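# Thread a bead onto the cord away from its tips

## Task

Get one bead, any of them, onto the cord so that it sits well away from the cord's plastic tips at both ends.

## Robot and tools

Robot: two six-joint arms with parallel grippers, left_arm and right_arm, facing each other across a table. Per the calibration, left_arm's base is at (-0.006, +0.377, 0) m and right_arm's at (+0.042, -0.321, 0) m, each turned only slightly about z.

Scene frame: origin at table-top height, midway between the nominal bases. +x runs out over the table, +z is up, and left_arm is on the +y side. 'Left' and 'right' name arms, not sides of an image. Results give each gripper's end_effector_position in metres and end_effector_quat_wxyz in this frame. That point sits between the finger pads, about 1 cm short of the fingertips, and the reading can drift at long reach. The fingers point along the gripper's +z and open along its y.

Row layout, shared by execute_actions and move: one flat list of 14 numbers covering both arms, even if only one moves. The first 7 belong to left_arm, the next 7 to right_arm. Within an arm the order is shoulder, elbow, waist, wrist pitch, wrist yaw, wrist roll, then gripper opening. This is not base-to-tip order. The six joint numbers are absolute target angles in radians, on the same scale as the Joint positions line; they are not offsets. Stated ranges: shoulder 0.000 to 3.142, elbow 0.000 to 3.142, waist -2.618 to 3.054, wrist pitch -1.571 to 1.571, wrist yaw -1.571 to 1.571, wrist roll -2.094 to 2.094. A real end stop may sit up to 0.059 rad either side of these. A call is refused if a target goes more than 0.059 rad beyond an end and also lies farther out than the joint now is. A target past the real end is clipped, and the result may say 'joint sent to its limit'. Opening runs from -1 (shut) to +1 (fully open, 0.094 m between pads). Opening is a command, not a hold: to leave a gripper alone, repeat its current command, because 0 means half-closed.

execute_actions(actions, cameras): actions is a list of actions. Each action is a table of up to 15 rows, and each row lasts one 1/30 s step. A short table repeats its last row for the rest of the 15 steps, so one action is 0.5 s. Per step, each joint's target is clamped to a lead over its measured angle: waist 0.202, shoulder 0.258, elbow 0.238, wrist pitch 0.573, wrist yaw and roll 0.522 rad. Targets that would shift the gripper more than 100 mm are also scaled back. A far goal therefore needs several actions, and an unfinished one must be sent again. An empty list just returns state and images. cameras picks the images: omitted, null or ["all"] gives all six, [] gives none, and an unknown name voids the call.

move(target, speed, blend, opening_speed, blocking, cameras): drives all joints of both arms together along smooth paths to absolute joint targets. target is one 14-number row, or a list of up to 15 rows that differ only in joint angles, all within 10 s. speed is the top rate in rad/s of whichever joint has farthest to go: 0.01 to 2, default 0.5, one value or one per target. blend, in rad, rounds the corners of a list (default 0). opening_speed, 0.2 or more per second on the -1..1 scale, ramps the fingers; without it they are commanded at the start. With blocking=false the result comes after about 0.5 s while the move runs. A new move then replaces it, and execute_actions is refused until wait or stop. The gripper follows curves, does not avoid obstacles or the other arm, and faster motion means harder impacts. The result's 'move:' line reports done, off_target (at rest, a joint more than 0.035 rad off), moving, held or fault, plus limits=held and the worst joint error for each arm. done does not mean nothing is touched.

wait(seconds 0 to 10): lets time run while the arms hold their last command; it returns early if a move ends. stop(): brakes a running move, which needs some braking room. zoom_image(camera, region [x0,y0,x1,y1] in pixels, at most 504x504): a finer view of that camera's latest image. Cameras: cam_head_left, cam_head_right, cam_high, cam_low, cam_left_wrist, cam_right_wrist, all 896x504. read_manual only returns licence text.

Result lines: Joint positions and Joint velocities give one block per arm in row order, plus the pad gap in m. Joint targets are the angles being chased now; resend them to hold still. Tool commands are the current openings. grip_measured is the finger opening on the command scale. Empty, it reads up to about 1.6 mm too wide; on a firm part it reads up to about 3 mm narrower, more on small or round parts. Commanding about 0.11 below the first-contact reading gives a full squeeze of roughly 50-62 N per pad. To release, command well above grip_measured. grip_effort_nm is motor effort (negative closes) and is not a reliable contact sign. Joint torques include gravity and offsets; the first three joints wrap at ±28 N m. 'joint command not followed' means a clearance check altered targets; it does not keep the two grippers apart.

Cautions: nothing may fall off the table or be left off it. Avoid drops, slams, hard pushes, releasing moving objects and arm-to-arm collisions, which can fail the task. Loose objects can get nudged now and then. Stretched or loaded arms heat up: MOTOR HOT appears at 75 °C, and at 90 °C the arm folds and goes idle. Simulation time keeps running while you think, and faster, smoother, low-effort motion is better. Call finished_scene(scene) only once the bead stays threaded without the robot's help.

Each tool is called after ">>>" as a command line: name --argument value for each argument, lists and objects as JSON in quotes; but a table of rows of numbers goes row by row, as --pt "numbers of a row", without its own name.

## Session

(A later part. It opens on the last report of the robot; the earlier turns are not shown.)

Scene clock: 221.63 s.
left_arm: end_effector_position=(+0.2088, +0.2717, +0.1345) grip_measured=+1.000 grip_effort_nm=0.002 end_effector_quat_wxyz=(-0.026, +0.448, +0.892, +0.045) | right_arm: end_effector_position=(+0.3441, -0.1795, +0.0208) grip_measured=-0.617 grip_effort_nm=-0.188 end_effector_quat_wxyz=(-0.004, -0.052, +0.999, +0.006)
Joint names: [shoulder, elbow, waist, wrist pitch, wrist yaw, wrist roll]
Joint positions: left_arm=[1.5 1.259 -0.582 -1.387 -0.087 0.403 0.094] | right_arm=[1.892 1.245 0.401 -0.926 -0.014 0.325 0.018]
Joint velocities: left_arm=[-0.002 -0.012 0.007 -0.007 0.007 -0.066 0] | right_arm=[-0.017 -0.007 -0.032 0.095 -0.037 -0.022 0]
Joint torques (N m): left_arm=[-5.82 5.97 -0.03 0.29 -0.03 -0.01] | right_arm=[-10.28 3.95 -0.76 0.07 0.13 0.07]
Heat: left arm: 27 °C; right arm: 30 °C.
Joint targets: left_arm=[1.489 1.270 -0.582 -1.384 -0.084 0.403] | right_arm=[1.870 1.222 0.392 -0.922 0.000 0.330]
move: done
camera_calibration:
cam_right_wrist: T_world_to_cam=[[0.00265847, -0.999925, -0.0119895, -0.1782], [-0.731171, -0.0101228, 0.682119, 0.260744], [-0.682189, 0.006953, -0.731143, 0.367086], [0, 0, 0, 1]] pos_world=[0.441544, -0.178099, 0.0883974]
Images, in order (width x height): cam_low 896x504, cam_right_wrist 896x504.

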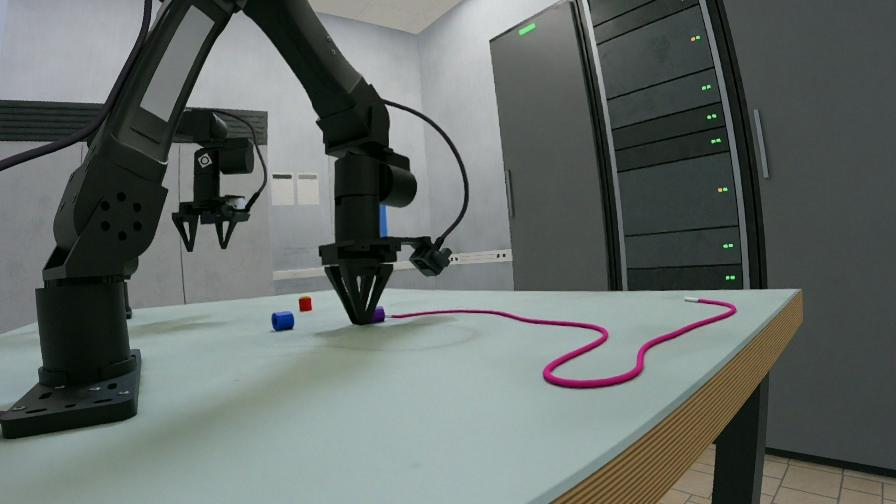

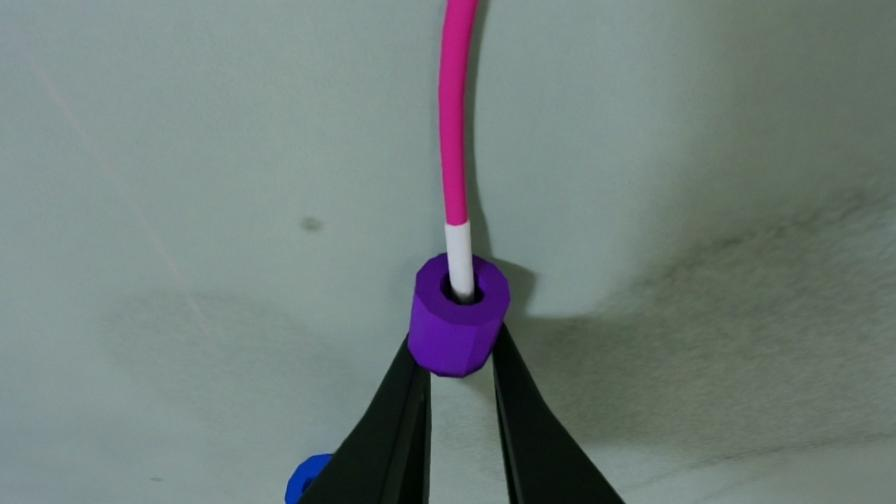

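>>> move --pt "1.489 1.270 -0.582 -1.384 -0.084 0.403 1 1.905 1.24 0.392 -0.93 0 0.33 0.1" --pt "1.489 1.270 -0.582 -1.384 -0.084 0.403 1 1.948 1.325 0.384 -0.95 0 0.32 0.1" --cameras '["cam_low","cam_right_wrist"]' --speed '[0.1,0.25]' --opening_speed 2

>>> zoom_image --camera "cam_low" --region '[320, 240, 460, 340]'

Scene clock: 256.53 s.
left_arm: end_effector_position=(+0.2088, +0.2717, +0.1345) grip_measured=+1.000 grip_effort_nm=-0.002 end_effector_quat_wxyz=(-0.026, +0.448, +0.892, +0.045) | right_arm: end_effector_position=(+0.3525, -0.1809, +0.0216) grip_measured=+0.097 grip_effort_nm=0.134 end_effector_quat_wxyz=(-0.006, -0.049, +0.999, -0.002)
Joint names: [shoulder, elbow, waist, wrist pitch, wrist yaw, wrist roll]
Joint positions: left_arm=[1.5 1.259 -0.582 -1.387 -0.087 0.403 0.094] | right_arm=[1.924 1.293 0.394 -0.952 -0.001 0.324 0.052]
Joint velocities: left_arm=[0.007 -0.007 0.002 0.081 0.066 -0.051 0] | right_arm=[0.022 -0.002 0.002 0.022 -0.037 -0.022 0]
Joint torques (N m): left_arm=[-5.82 5.98 -0.05 0.29 -0.03 -0.01] | right_arm=[-7.08 8.06 -0.88 -0.01 -0.01 -0.03]
Heat: left arm: 27 °C; right arm: 30 °C.
Joint targets: left_arm=[1.489 1.270 -0.582 -1.384 -0.084 0.403] | right_arm=[1.948 1.325 0.384 -0.950 0.000 0.320]
move: done
camera_calibration:
cam_right_wrist: T_world_to_cam=[[-0.00297408, -0.999984, 0.00475667, -0.17803], [-0.728641, 0.00542484, 0.684874, 0.268186], [-0.684889, -0.00142903, -0.728646, 0.372798], [0, 0, 0, 1]] pos_world=[0.450208, -0.178949, 0.088811]
Images, in order (width x height): cam_low 896x504, cam_right_wrist 896x504.

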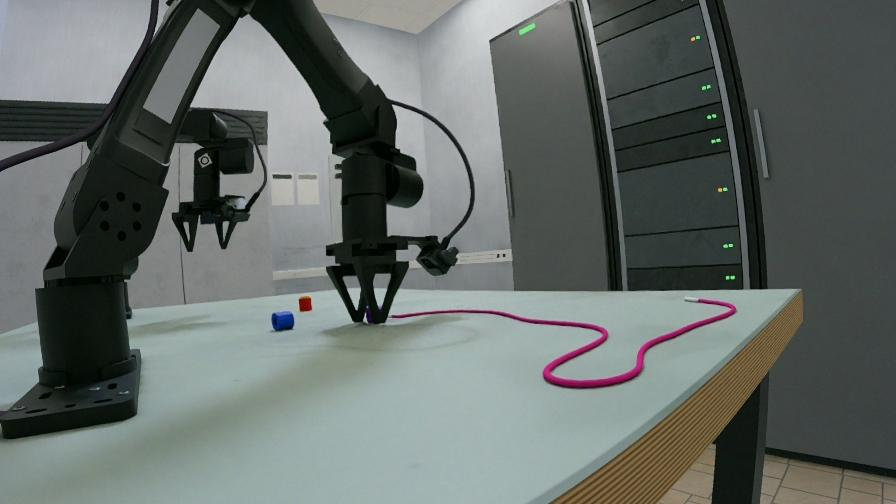

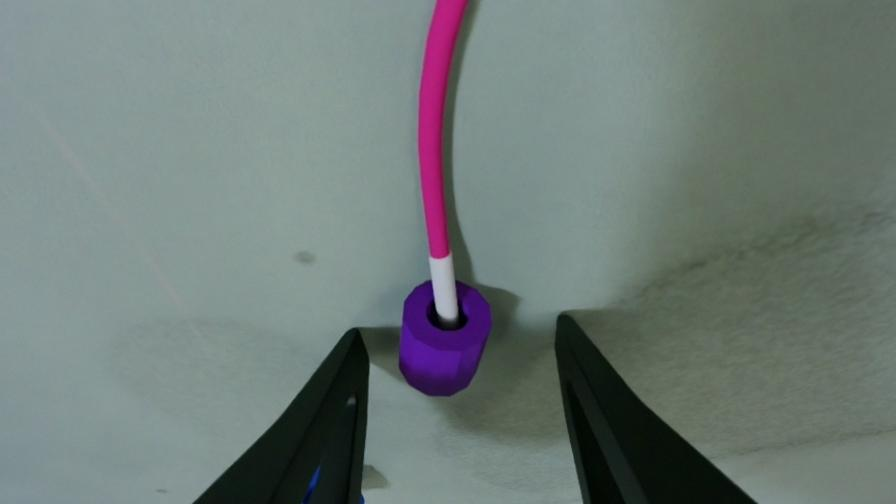

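Scaled by 3.600 from the camera's 896x504 image, which has a finer 1280x720 frame.

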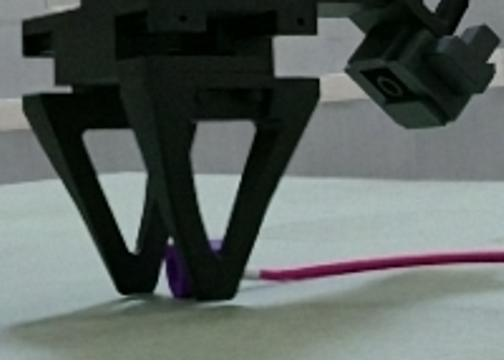

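>>> move --target '[1.489,1.270,-0.582,-1.384,-0.084,0.403,1, 1.957,1.335,0.414,-0.955,0,0.30,0.1]' --cameras '["cam_low","cam_right_wrist"]' --speed 0.25

>>> zoom_image --camera "cam_low" --region '[320, 240, 460, 340]'

Scene clock: 266.47 s.
left_arm: end_effector_position=(+0.2088, +0.2717, +0.1345) grip_measured=+1.000 grip_effort_nm=0.002 end_effector_quat_wxyz=(-0.026, +0.448, +0.892, +0.045) | right_arm: end_effector_position=(+0.3531, -0.1767, +0.0217) grip_measured=+0.097 grip_effort_nm=0.134 end_effector_quat_wxyz=(-0.006, -0.063, +0.998, -0.002)
Joint names: [shoulder, elbow, waist, wrist pitch, wrist yaw, wrist roll]
Joint positions: left_arm=[1.5 1.259 -0.582 -1.387 -0.087 0.403 0.094] | right_arm=[1.932 1.304 0.404 -0.955 -0.001 0.306 0.052]
Joint velocities: left_arm=[0.002 0.007 -0.007 0.022 -0.081 -0.022 0] | right_arm=[0.027 -0.002 0.002 -0.022 -0.007 -0.051 -0.001]
Joint torques (N m): left_arm=[-5.81 6.01 -0.02 0.29 -0.03 -0.02] | right_arm=[-7.12 7.99 0.85 -0.02 -0.02 -0.02]
Heat: left arm: 27 °C; right arm: 29 °C.
Joint targets: left_arm=[1.489 1.270 -0.582 -1.384 -0.084 0.403] | right_arm=[1.957 1.335 0.414 -0.955 0.000 0.300]
move: done
camera_calibration:
cam_right_wrist: T_world_to_cam=[[0.0252511, -0.999671, 0.0045452, -0.183774], [-0.728444, -0.0152859, 0.684934, 0.264853], [-0.684639, -0.0206062, -0.728591, 0.369804], [0, 0, 0, 1]] pos_world=[0.450754, -0.172045, 0.0888642]
Images, in order (width x height): cam_low 896x504, cam_right_wrist 896x504.

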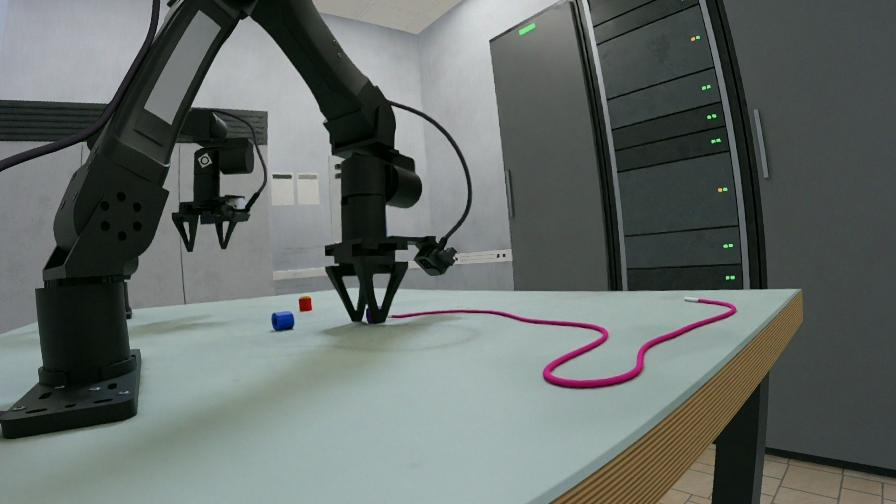

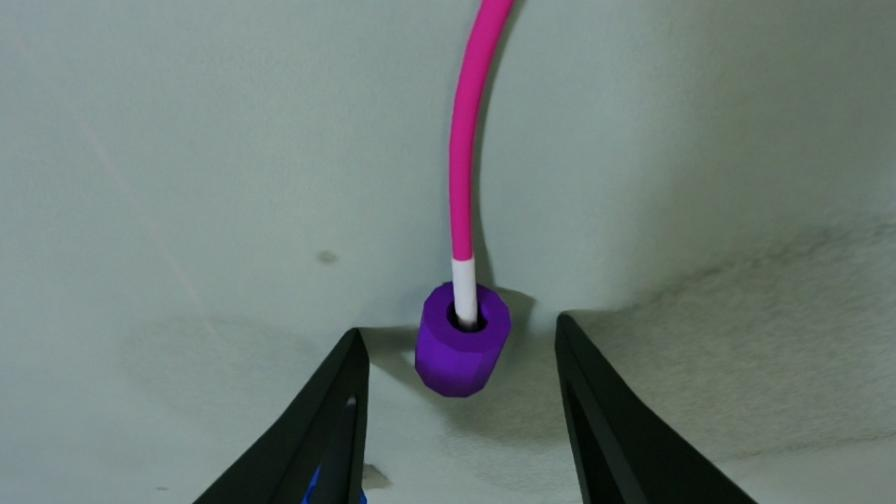

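Scaled by 3.600 from the camera's 896x504 image, which has a finer 1280x720 frame.

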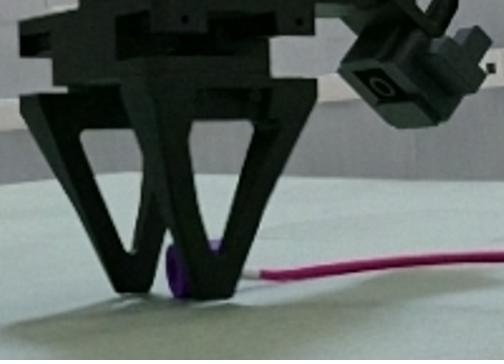

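>>> move --target '[1.489,1.270,-0.582,-1.384,-0.084,0.403,1, 1.970,1.353,0.412,-0.944,0,0.27,0.1]' --cameras '["cam_low","cam_right_wrist"]' --speed 0.25

>>> zoom_image --camera "cam_low" --region '[320, 240, 460, 340]'

Scene clock: 284.40 s.
left_arm: end_effector_position=(+0.2088, +0.2717, +0.1345) grip_measured=+1.000 grip_effort_nm=-0.002 end_effector_quat_wxyz=(-0.026, +0.448, +0.892, +0.045) | right_arm: end_effector_position=(+0.3571, -0.1749, +0.0217) grip_measured=+0.097 grip_effort_nm=0.134 end_effector_quat_wxyz=(-0.004, -0.079, +0.997, -0.001)
Joint names: [shoulder, elbow, waist, wrist pitch, wrist yaw, wrist roll]
Joint positions: left_arm=[1.5 1.259 -0.582 -1.387 -0.087 0.403 0.094] | right_arm=[1.944 1.32 0.404 -0.956 -0.001 0.274 0.052]
Joint velocities: left_arm=[-0.017 -0.007 -0.007 -0.037 0.007 0.007 0] | right_arm=[0.017 -0.002 -0.007 -0.081 -0.007 0.081 -0.001]
Joint torques (N m): left_arm=[-5.82 5.98 -0.03 0.29 -0.03 -0.02] | right_arm=[-7.1 8.14 0.69 0.11 -0.01 -0.04]
Heat: left arm: 27 °C; right arm: 30 °C.
Joint targets: left_arm=[1.489 1.270 -0.582 -1.384 -0.084 0.403] | right_arm=[1.970 1.353 0.412 -0.944 0.000 0.270]
move: done
camera_calibration:
cam_right_wrist: T_world_to_cam=[[0.0568704, -0.998378, 0.00263219, -0.193084], [-0.730094, -0.0397896, 0.682188, 0.264068], [-0.680977, -0.040718, -0.731172, 0.367812], [0, 0, 0, 1]] pos_world=[0.454246, -0.167287, 0.0892984]
Images, in order (width x height): cam_low 896x504, cam_right_wrist 896x504.

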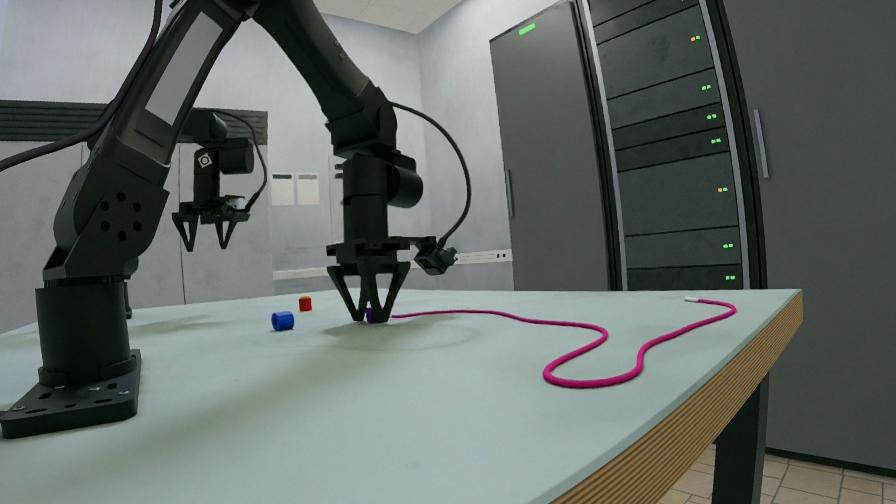

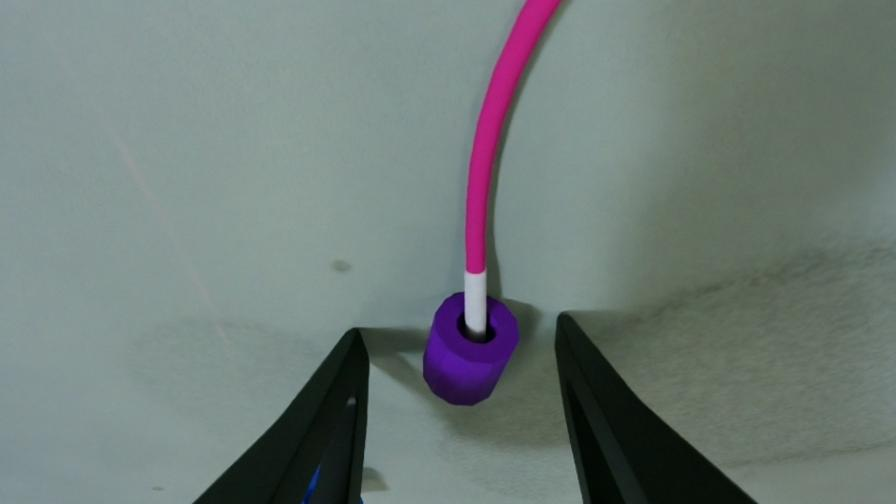

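Scaled by 3.600 from the camera's 896x504 image, which has a finer 1280x720 frame.

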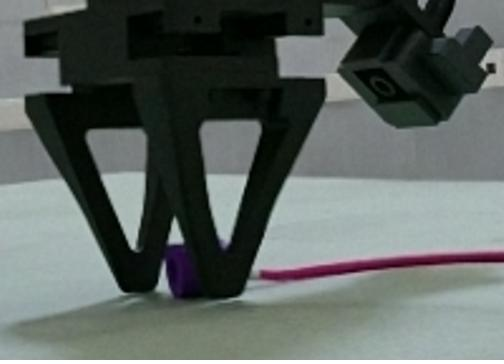

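>>> move --target '[1.489,1.270,-0.582,-1.384,-0.084,0.403,1, 1.977,1.364,0.412,-0.941,0,0.34,0.1]' --cameras '["cam_right_wrist"]' --speed 0.25

>>> move --target '[1.489,1.270,-0.582,-1.384,-0.084,0.403,1, 1.977,1.364,0.412,-0.941,0,0.34,-0.5]' --cameras '["cam_low","cam_right_wrist"]' --opening_speed 0.4

>>> zoom_image --camera "cam_low" --region '[320, 240, 460, 340]'

Scene clock: 301.30 s.
left_arm: end_effector_position=(+0.2088, +0.2717, +0.1345) grip_measured=+1.000 grip_effort_nm=-0.002 end_effector_quat_wxyz=(-0.026, +0.448, +0.892, +0.045) | right_arm: end_effector_position=(+0.3598, -0.1737, +0.0218) grip_measured=+0.097 grip_effort_nm=0.134 end_effector_quat_wxyz=(-0.002, -0.050, +0.999, -0.001)
Joint names: [shoulder, elbow, waist, wrist pitch, wrist yaw, wrist roll]
Joint positions: left_arm=[1.5 1.259 -0.582 -1.387 -0.087 0.403 0.094] | right_arm=[1.951 1.331 0.404 -0.956 -0.001 0.332 0.052]
Joint velocities: left_arm=[-0.007 -0.002 -0.012 -0.022 -0.081 -0.066 0] | right_arm=[0.002 -0.007 0.002 -0.022 -0.007 0.022 -0.001]
Joint torques (N m): left_arm=[-5.81 6 -0.02 0.28 -0.04 -0.01] | right_arm=[-7.17 8.14 0.7 0.16 -0.01 0.06]
Heat: left arm: 27 °C; right arm: 31 °C.
Joint targets: left_arm=[1.489 1.270 -0.582 -1.384 -0.084 0.403] | right_arm=[1.977 1.364 0.412 -0.941 0.000 0.340]
move: done
camera_calibration:
cam_right_wrist: T_world_to_cam=[[-0.00147028, -0.999998, 0.00165728, -0.171274], [-0.733405, 0.00220491, 0.679788, 0.27455], [-0.67979, -0.000215976, -0.733407, 0.376415], [0, 0, 0, 1]] pos_world=[0.456988, -0.171797, 0.089713]
Images, in order (width x height): cam_right_wrist 896x504.

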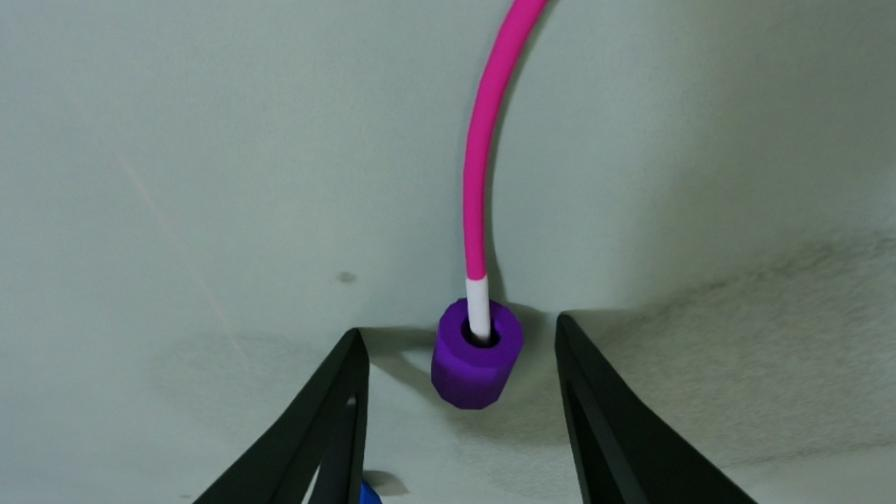

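Scene clock: 303.00 s.
left_arm: end_effector_position=(+0.2088, +0.2717, +0.1345) grip_measured=+1.000 grip_effort_nm=-0.002 end_effector_quat_wxyz=(-0.026, +0.448, +0.892, +0.045) | right_arm: end_effector_position=(+0.3598, -0.1728, +0.0215) grip_measured=-0.497 grip_effort_nm=-0.188 end_effector_quat_wxyz=(-0.003, -0.049, +0.999, +0.001)
Joint names: [shoulder, elbow, waist, wrist pitch, wrist yaw, wrist roll]
Joint positions: left_arm=[1.5 1.259 -0.582 -1.387 -0.087 0.403 0.094] | right_arm=[1.953 1.333 0.405 -0.956 -0.004 0.335 0.024]
Joint velocities: left_arm=[0.022 0.007 0.002 0.022 -0.066 -0.125 0] | right_arm=[-0.007 0.012 -0.007 0.007 0.022 0.051 0]
Joint torques (N m): left_arm=[-5.82 5.98 -0.02 0.28 -0.04 -0.01] | right_arm=[-7.36 7.97 0.61 0.14 0.01 0.07]
Heat: left arm: 27 °C; right arm: 30 °C.
Joint targets: left_arm=[1.489 1.270 -0.582 -1.384 -0.084 0.403] | right_arm=[1.977 1.364 0.412 -0.941 0.000 0.340]
move: done
camera_calibration:
cam_right_wrist: T_world_to_cam=[[-0.00301142, -0.999995, -0.000937821, -0.169745], [-0.732298, 0.00156662, 0.680983, 0.274263], [-0.680978, 0.00273749, -0.732299, 0.377133], [0, 0, 0, 1]] pos_world=[0.45715, -0.171207, 0.089247]
Images, in order (width x height): cam_low 896x504, cam_right_wrist 896x504.

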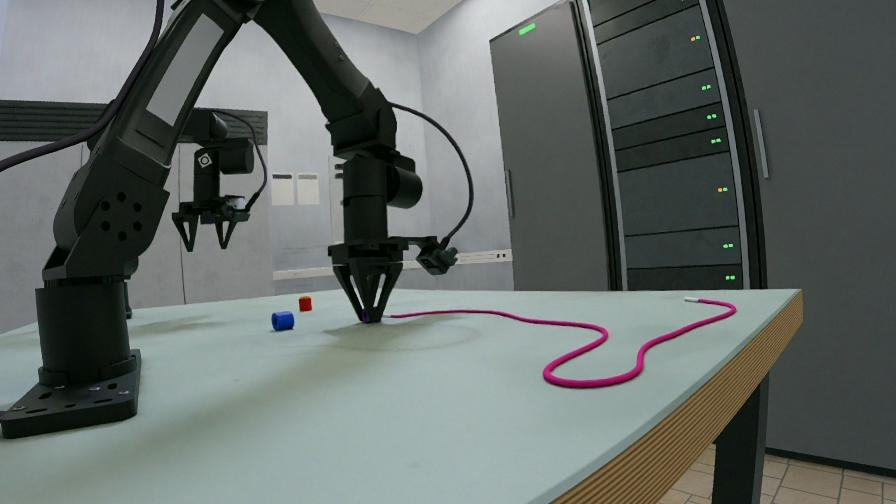

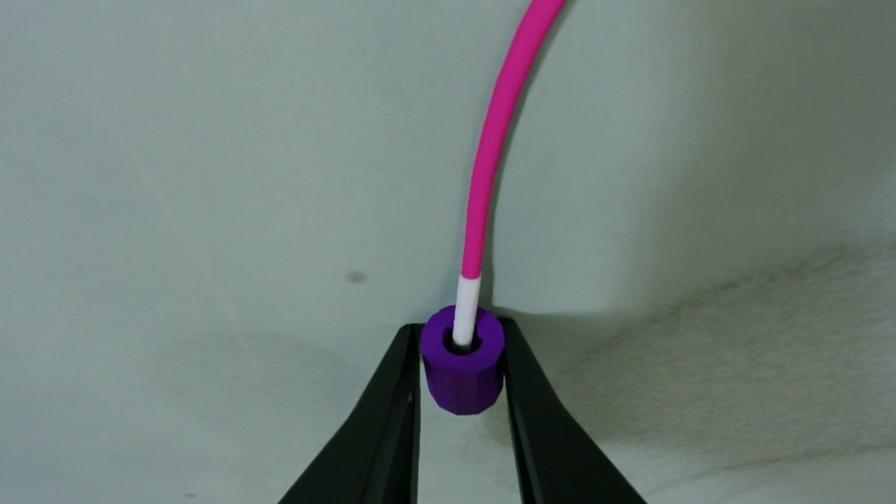

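Scaled by 3.600 from the camera's 896x504 image, which has a finer 1280x720 frame.

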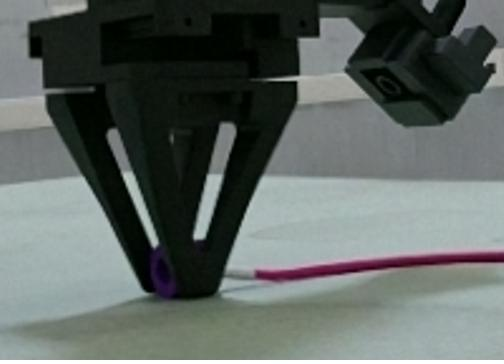

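>>> move --target '[1.489,1.270,-0.582,-1.384,-0.084,0.403,1, 1.977,1.364,0.412,-0.941,0,0.34,-0.62]' --cameras '["cam_right_wrist"]' --opening_speed 0.3

>>> zoom_image --camera "cam_right_wrist" --region '[380, 220, 560, 430]'

Scene clock: 308.13 s.
left_arm: end_effector_position=(+0.2088, +0.2717, +0.1345) grip_measured=+1.000 grip_effort_nm=0.002 end_effector_quat_wxyz=(-0.026, +0.448, +0.892, +0.045) | right_arm: end_effector_position=(+0.3598, -0.1728, +0.0215) grip_measured=-0.599 grip_effort_nm=-1.009 end_effector_quat_wxyz=(-0.003, -0.049, +0.999, +0.001)
Joint names: [shoulder, elbow, waist, wrist pitch, wrist yaw, wrist roll]
Joint positions: left_arm=[1.5 1.259 -0.582 -1.387 -0.087 0.403 0.094] | right_arm=[1.953 1.333 0.405 -0.956 -0.004 0.335 0.019]
Joint velocities: left_arm=[0.002 -0.012 0.007 0.051 0.066 0.037 0] | right_arm=[-0.012 -0.017 -0.022 0.037 -0.051 0.066 -0.001]
Joint torques (N m): left_arm=[-5.83 5.98 -0.02 0.29 -0.04 -0.01] | right_arm=[-7.36 8.02 0.59 0.15 0.01 0.07]
Heat: left arm: 27 °C; right arm: 30 °C.
Joint targets: left_arm=[1.489 1.270 -0.582 -1.384 -0.084 0.403] | right_arm=[1.977 1.364 0.412 -0.941 0.000 0.340]
move: done
camera_calibration:
cam_right_wrist: T_world_to_cam=[[-0.00339289, -0.999994, -0.000935373, -0.169608], [-0.732297, 0.00184764, 0.680983, 0.274311], [-0.680977, 0.00299547, -0.732298, 0.377178], [0, 0, 0, 1]] pos_world=[0.457151, -0.171244, 0.0892469]
Images, in order (width x height): cam_right_wrist 896x504.

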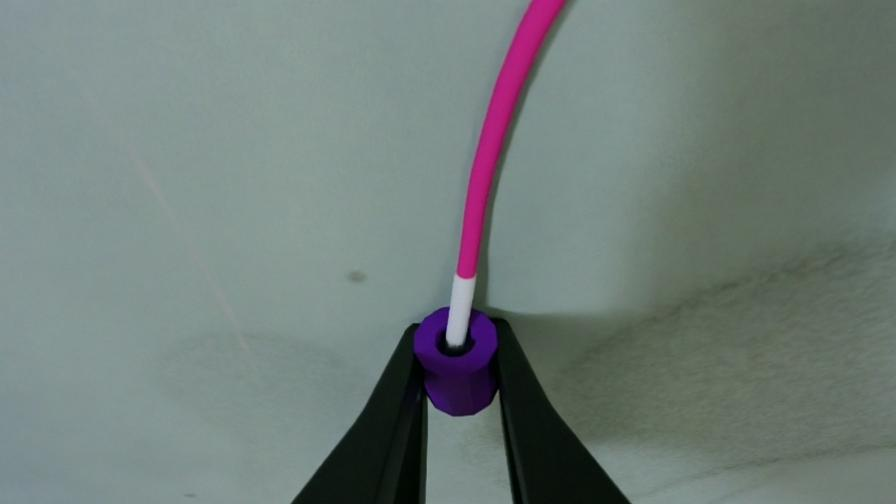

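Scaled by 2.400 from the camera's 896x504 image, which has a finer 1280x720 frame.

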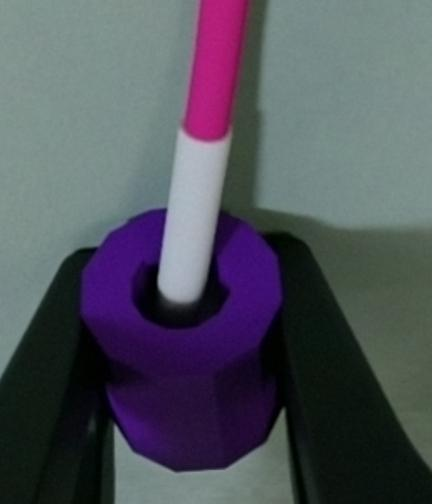

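>>> move --target '[1.489,1.270,-0.582,-1.384,-0.084,0.403,1, 2.098,1.550,0.352,-1.018,0,0.475,-0.62]' --cameras '["cam_right_wrist","cam_low","cam_high"]' --speed 0.1

>>> zoom_image --camera "cam_right_wrist" --region '[380, 220, 560, 430]'

Scene clock: 335.67 s.
left_arm: end_effector_position=(+0.2088, +0.2717, +0.1345) grip_measured=+1.000 grip_effort_nm=0.007 end_effector_quat_wxyz=(-0.026, +0.448, +0.892, +0.045) | right_arm: end_effector_position=(+0.3989, -0.1734, +0.0230) grip_measured=-0.601 grip_effort_nm=-1.057 end_effector_quat_wxyz=(+0.000, +0.040, +0.999, +0.002)
Joint names: [shoulder, elbow, waist, wrist pitch, wrist yaw, wrist roll]
Joint positions: left_arm=[1.5 1.259 -0.582 -1.387 -0.087 0.403 0.094] | right_arm=[2.072 1.515 0.361 -1.012 -0.004 0.469 0.019]
Joint velocities: left_arm=[0.002 -0.002 -0.007 0.022 0.066 -0.037 0] | right_arm=[-0.002 0.007 0.002 0.022 -0.007 0.066 0]
Joint torques (N m): left_arm=[-5.83 5.98 -0.03 0.29 -0.03 -0.01] | right_arm=[-8.35 8.39 -0.84 -0.04 0.02 0.07]
Heat: left arm: 27 °C; right arm: 29 °C.
Joint targets: left_arm=[1.489 1.270 -0.582 -1.384 -0.084 0.403] | right_arm=[2.098 1.550 0.352 -1.018 0.000 0.475]
move: done
camera_calibration:
cam_right_wrist: T_world_to_cam=[[-0.180156, -0.983631, -0.00377349, -0.0967041], [-0.724586, 0.130115, 0.676791, 0.321187], [-0.665221, 0.124662, -0.736166, 0.419779], [0, 0, 0, 1]] pos_world=[0.494552, -0.189243, 0.0912853]
Images, in order (width x height): cam_high 896x504, cam_low 896x504, cam_right_wrist 896x504.

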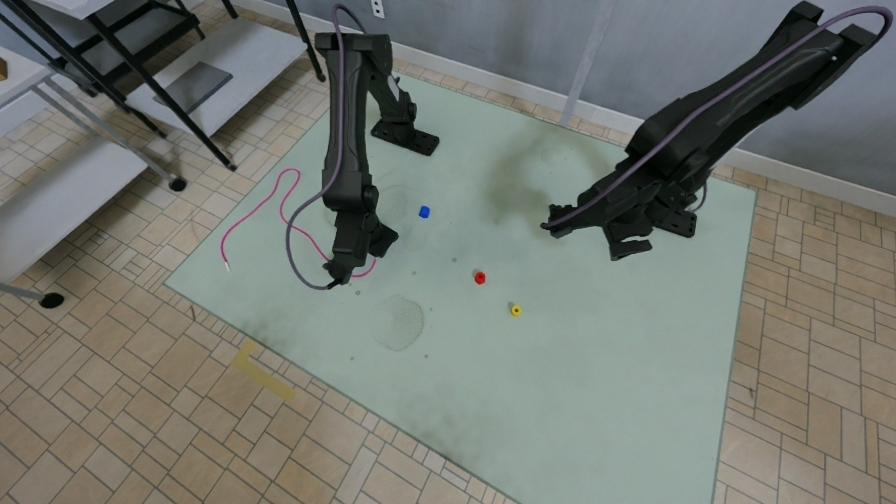

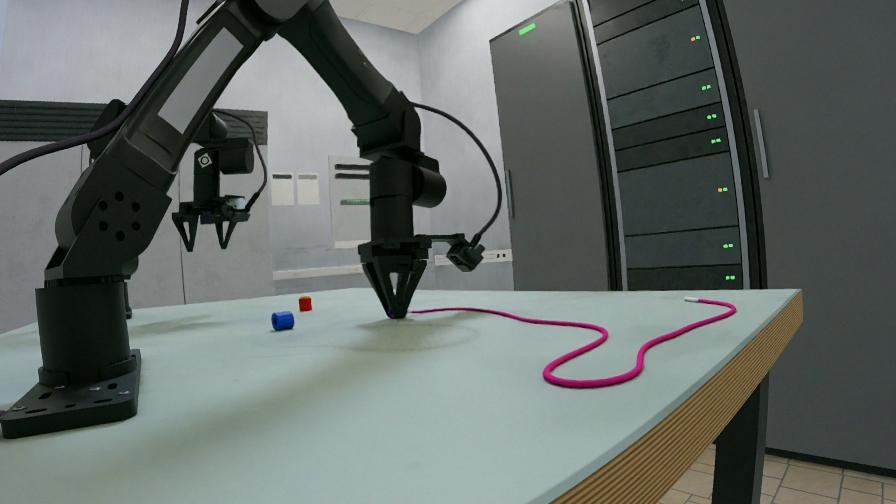

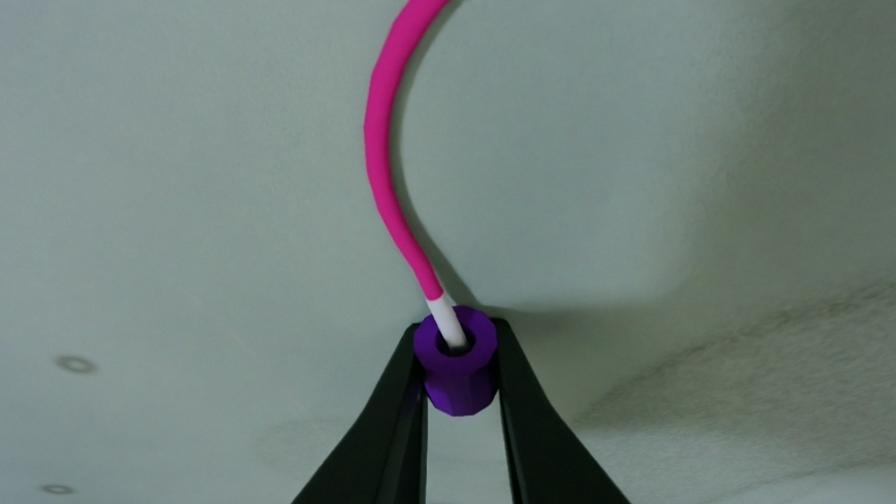

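Scaled by 2.400 from the camera's 896x504 image, which has a finer 1280x720 frame.

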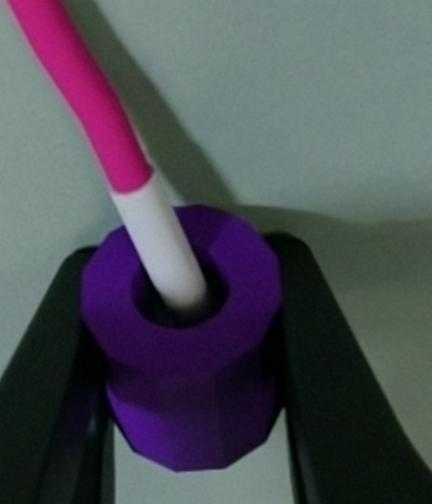

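>>> move --target '[1.489,1.270,-0.582,-1.384,-0.084,0.403,1, 2.266,1.803,0.379,-1.308,0,0.205,-0.62]' --cameras '["cam_right_wrist","cam_low","cam_high"]' --speed 0.15

>>> zoom_image --camera "cam_right_wrist" --region '[380, 220, 560, 430]'

>>> zoom_image --camera "cam_low" --region '[360, 270, 460, 340]'

Scene clock: 369.83 s.
left_arm: end_effector_position=(+0.2088, +0.2717, +0.1345) grip_measured=+1.000 grip_effort_nm=0.002 end_effector_quat_wxyz=(-0.026, +0.448, +0.892, +0.045) | right_arm: end_effector_position=(+0.3933, -0.1719, +0.0240) grip_measured=-0.601 grip_effort_nm=-1.057 end_effector_quat_wxyz=(-0.091, -0.093, +0.991, -0.027)
Joint names: [shoulder, elbow, waist, wrist pitch, wrist yaw, wrist roll]
Joint positions: left_arm=[1.5 1.259 -0.582 -1.387 -0.087 0.403 0.094] | right_arm=[2.24 1.769 0.37 -1.29 -0.004 0.21 0.019]
Joint velocities: left_arm=[-0.007 -0.012 0.002 0.037 -0.11 -0.022 0] | right_arm=[0.007 0.007 -0.007 -0.022 -0.051 -0.022 0]
Joint torques (N m): left_arm=[-5.82 5.98 -0.03 0.28 -0.04 -0.01] | right_arm=[-9.5 8.16 0.76 -0.54 0.03 -0.05]
Heat: left arm: 26 °C; right arm: 32 °C.
Joint targets: left_arm=[1.489 1.270 -0.582 -1.384 -0.084 0.403] | right_arm=[2.266 1.803 0.379 -1.308 0.000 0.205]
move: done
camera_calibration:
cam_right_wrist: T_world_to_cam=[[0.091403, -0.994325, 0.0544323, -0.206269], [-0.603375, -0.0118146, 0.79737, 0.241269], [-0.792202, -0.105725, -0.60103, 0.423788], [0, 0, 0, 1]] pos_world=[0.500155, -0.157443, 0.0735562]
Images, in order (width x height): cam_high 896x504, cam_low 896x504, cam_right_wrist 896x504.

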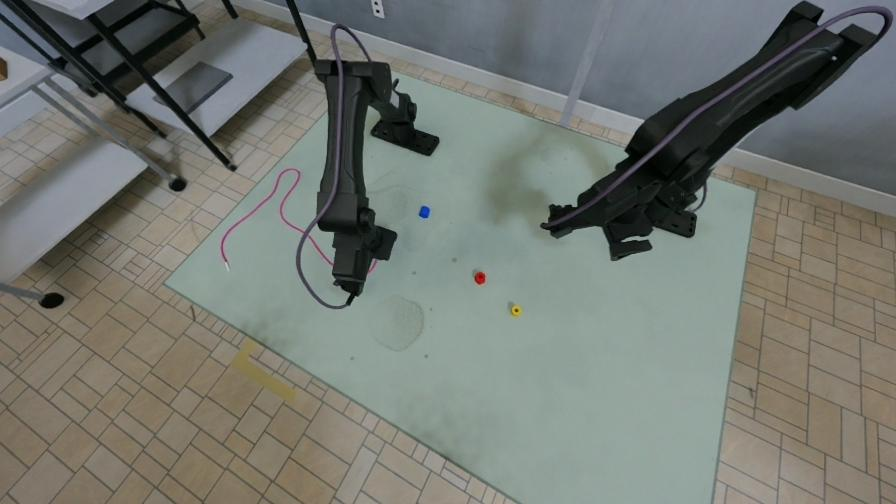

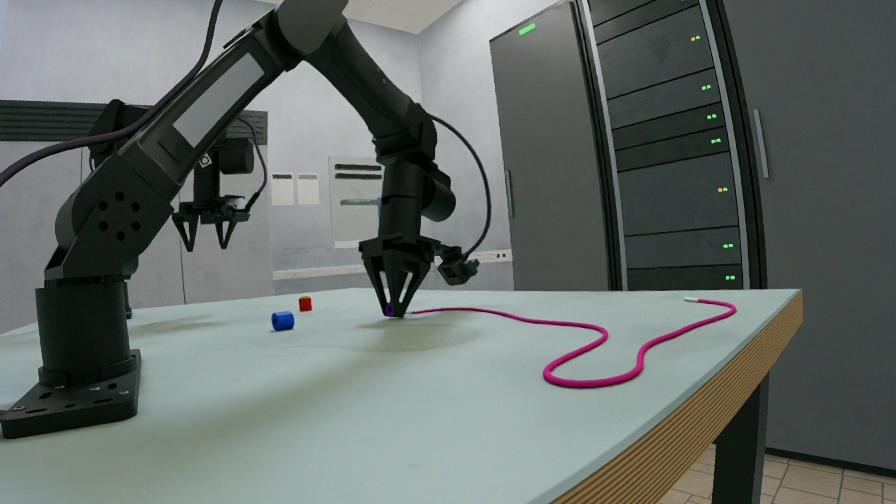

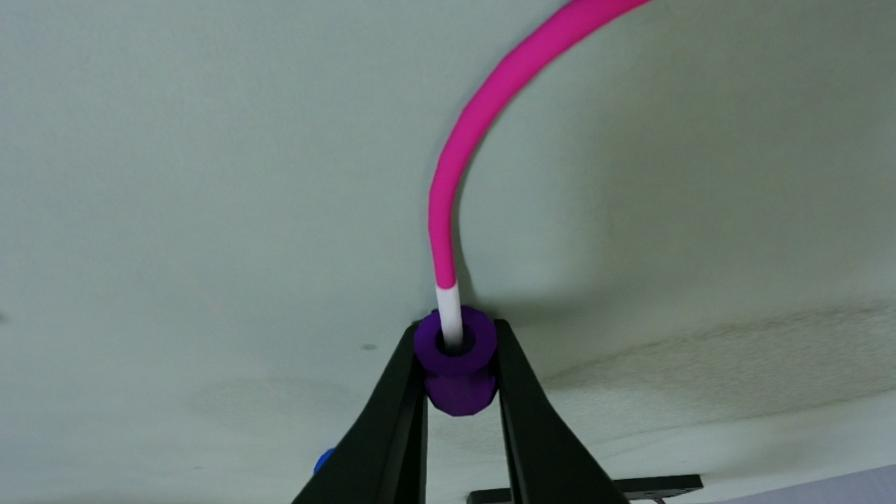

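Scaled by 2.400 from the camera's 896x504 image, which has a finer 1280x720 frame.

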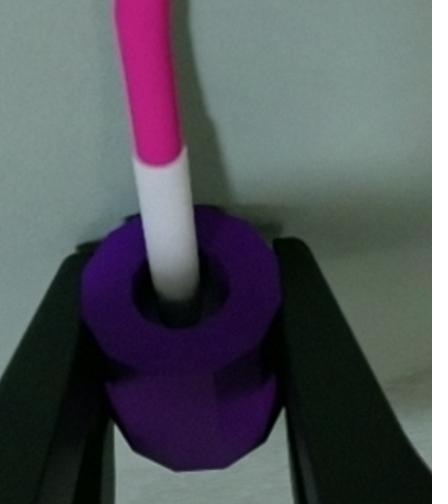

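Scaled by 5.040 from the camera's 896x504 image, which has a finer 1280x720 frame.

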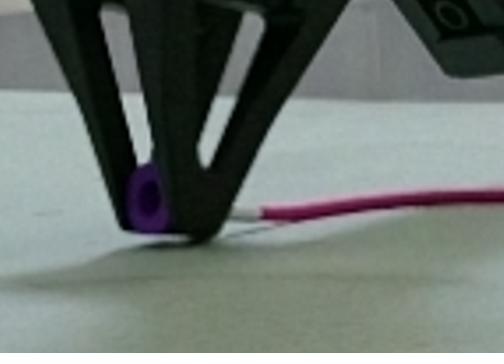

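>>> move --target '[1.489,1.270,-0.582,-1.384,-0.084,0.403,1, 2.354,1.950,0.351,-1.372,0,0.19,-0.62]' --cameras '["cam_right_wrist","cam_low"]' --speed 0.1

>>> zoom_image --camera "cam_right_wrist" --region '[380, 220, 560, 430]'

>>> zoom_image --camera "cam_low" --region '[360, 270, 460, 340]'

Scene clock: 381.53 s.
left_arm: end_effector_position=(+0.2088, +0.2717, +0.1345) grip_measured=+1.000 grip_effort_nm=0.002 end_effector_quat_wxyz=(-0.026, +0.448, +0.892, +0.045) | right_arm: end_effector_position=(+0.4097, -0.1693, +0.0247) grip_measured=-0.601 grip_effort_nm=-1.057 end_effector_quat_wxyz=(-0.099, -0.096, +0.990, -0.028)
Joint names: [shoulder, elbow, waist, wrist pitch, wrist yaw, wrist roll]
Joint positions: left_arm=[1.5 1.259 -0.582 -1.387 -0.087 0.403 0.094] | right_arm=[2.326 1.914 0.36 -1.366 -0.004 0.195 0.019]
Joint velocities: left_arm=[0.007 0.012 0.002 0.051 -0.022 0.007 0] | right_arm=[-0.012 0.017 -0.017 0.081 0.007 -0.066 0]
Joint torques (N m): left_arm=[-5.82 6 -0.03 0.29 -0.04 -0.01] | right_arm=[-10.03 8.38 -0.77 -0.46 0.04 -0.04]
Heat: left arm: 26 °C; right arm: 32 °C.
Joint targets: left_arm=[1.489 1.270 -0.582 -1.384 -0.084 0.403] | right_arm=[2.354 1.950 0.351 -1.372 0.000 0.190]
move: off_target (right_arm); right_arm: the elbow is farthest, 0.036 rad from its target
camera_calibration:
cam_right_wrist: T_world_to_cam=[[0.0973153, -0.993657, 0.0563588, -0.207571], [-0.590275, -0.0120312, 0.807112, 0.245059], [-0.801314, -0.111812, -0.587702, 0.439793], [0, 0, 0, 1]] pos_world=[0.517264, -0.154132, 0.072375]
Images, in order (width x height): cam_low 896x504, cam_right_wrist 896x504.

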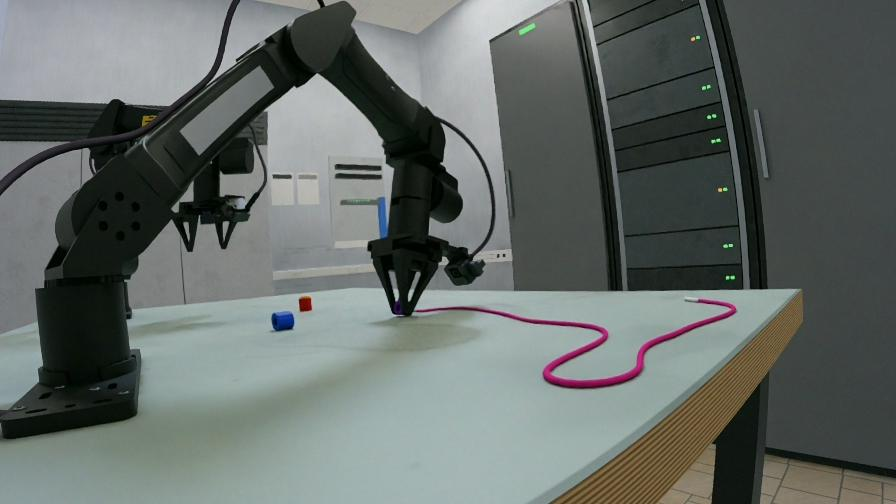

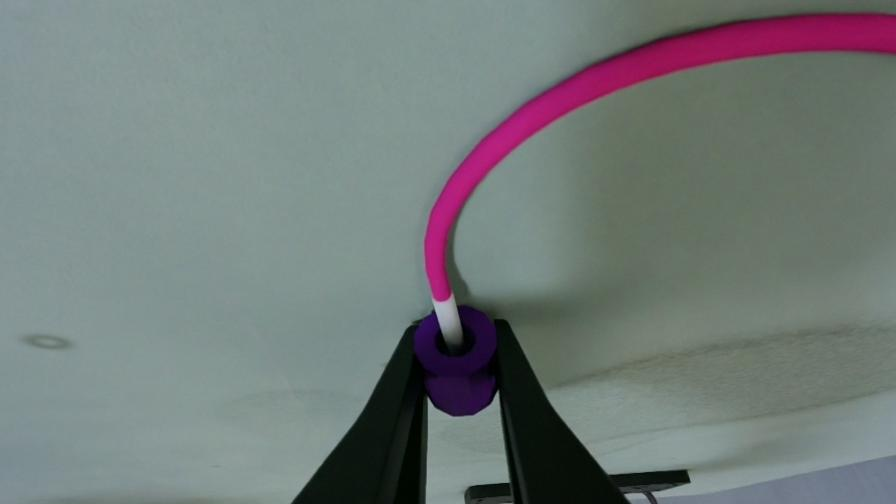

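Scaled by 2.400 from the camera's 896x504 image, which has a finer 1280x720 frame.

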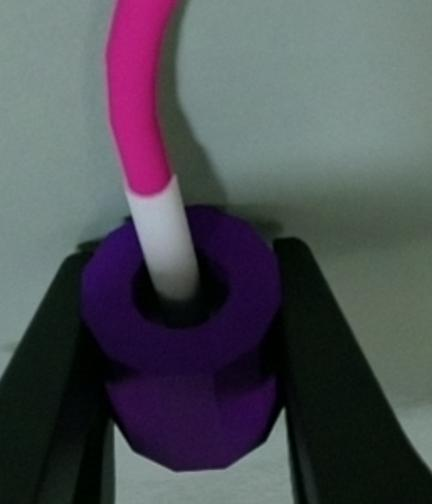

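Scaled by 5.040 from the camera's 896x504 image, which has a finer 1280x720 frame.

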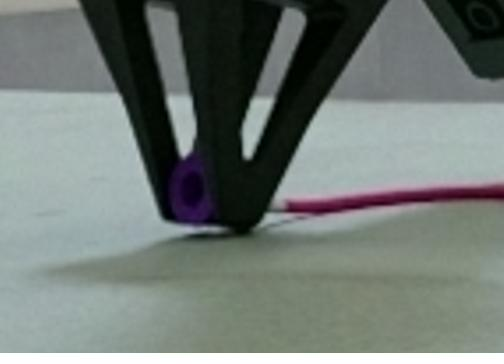

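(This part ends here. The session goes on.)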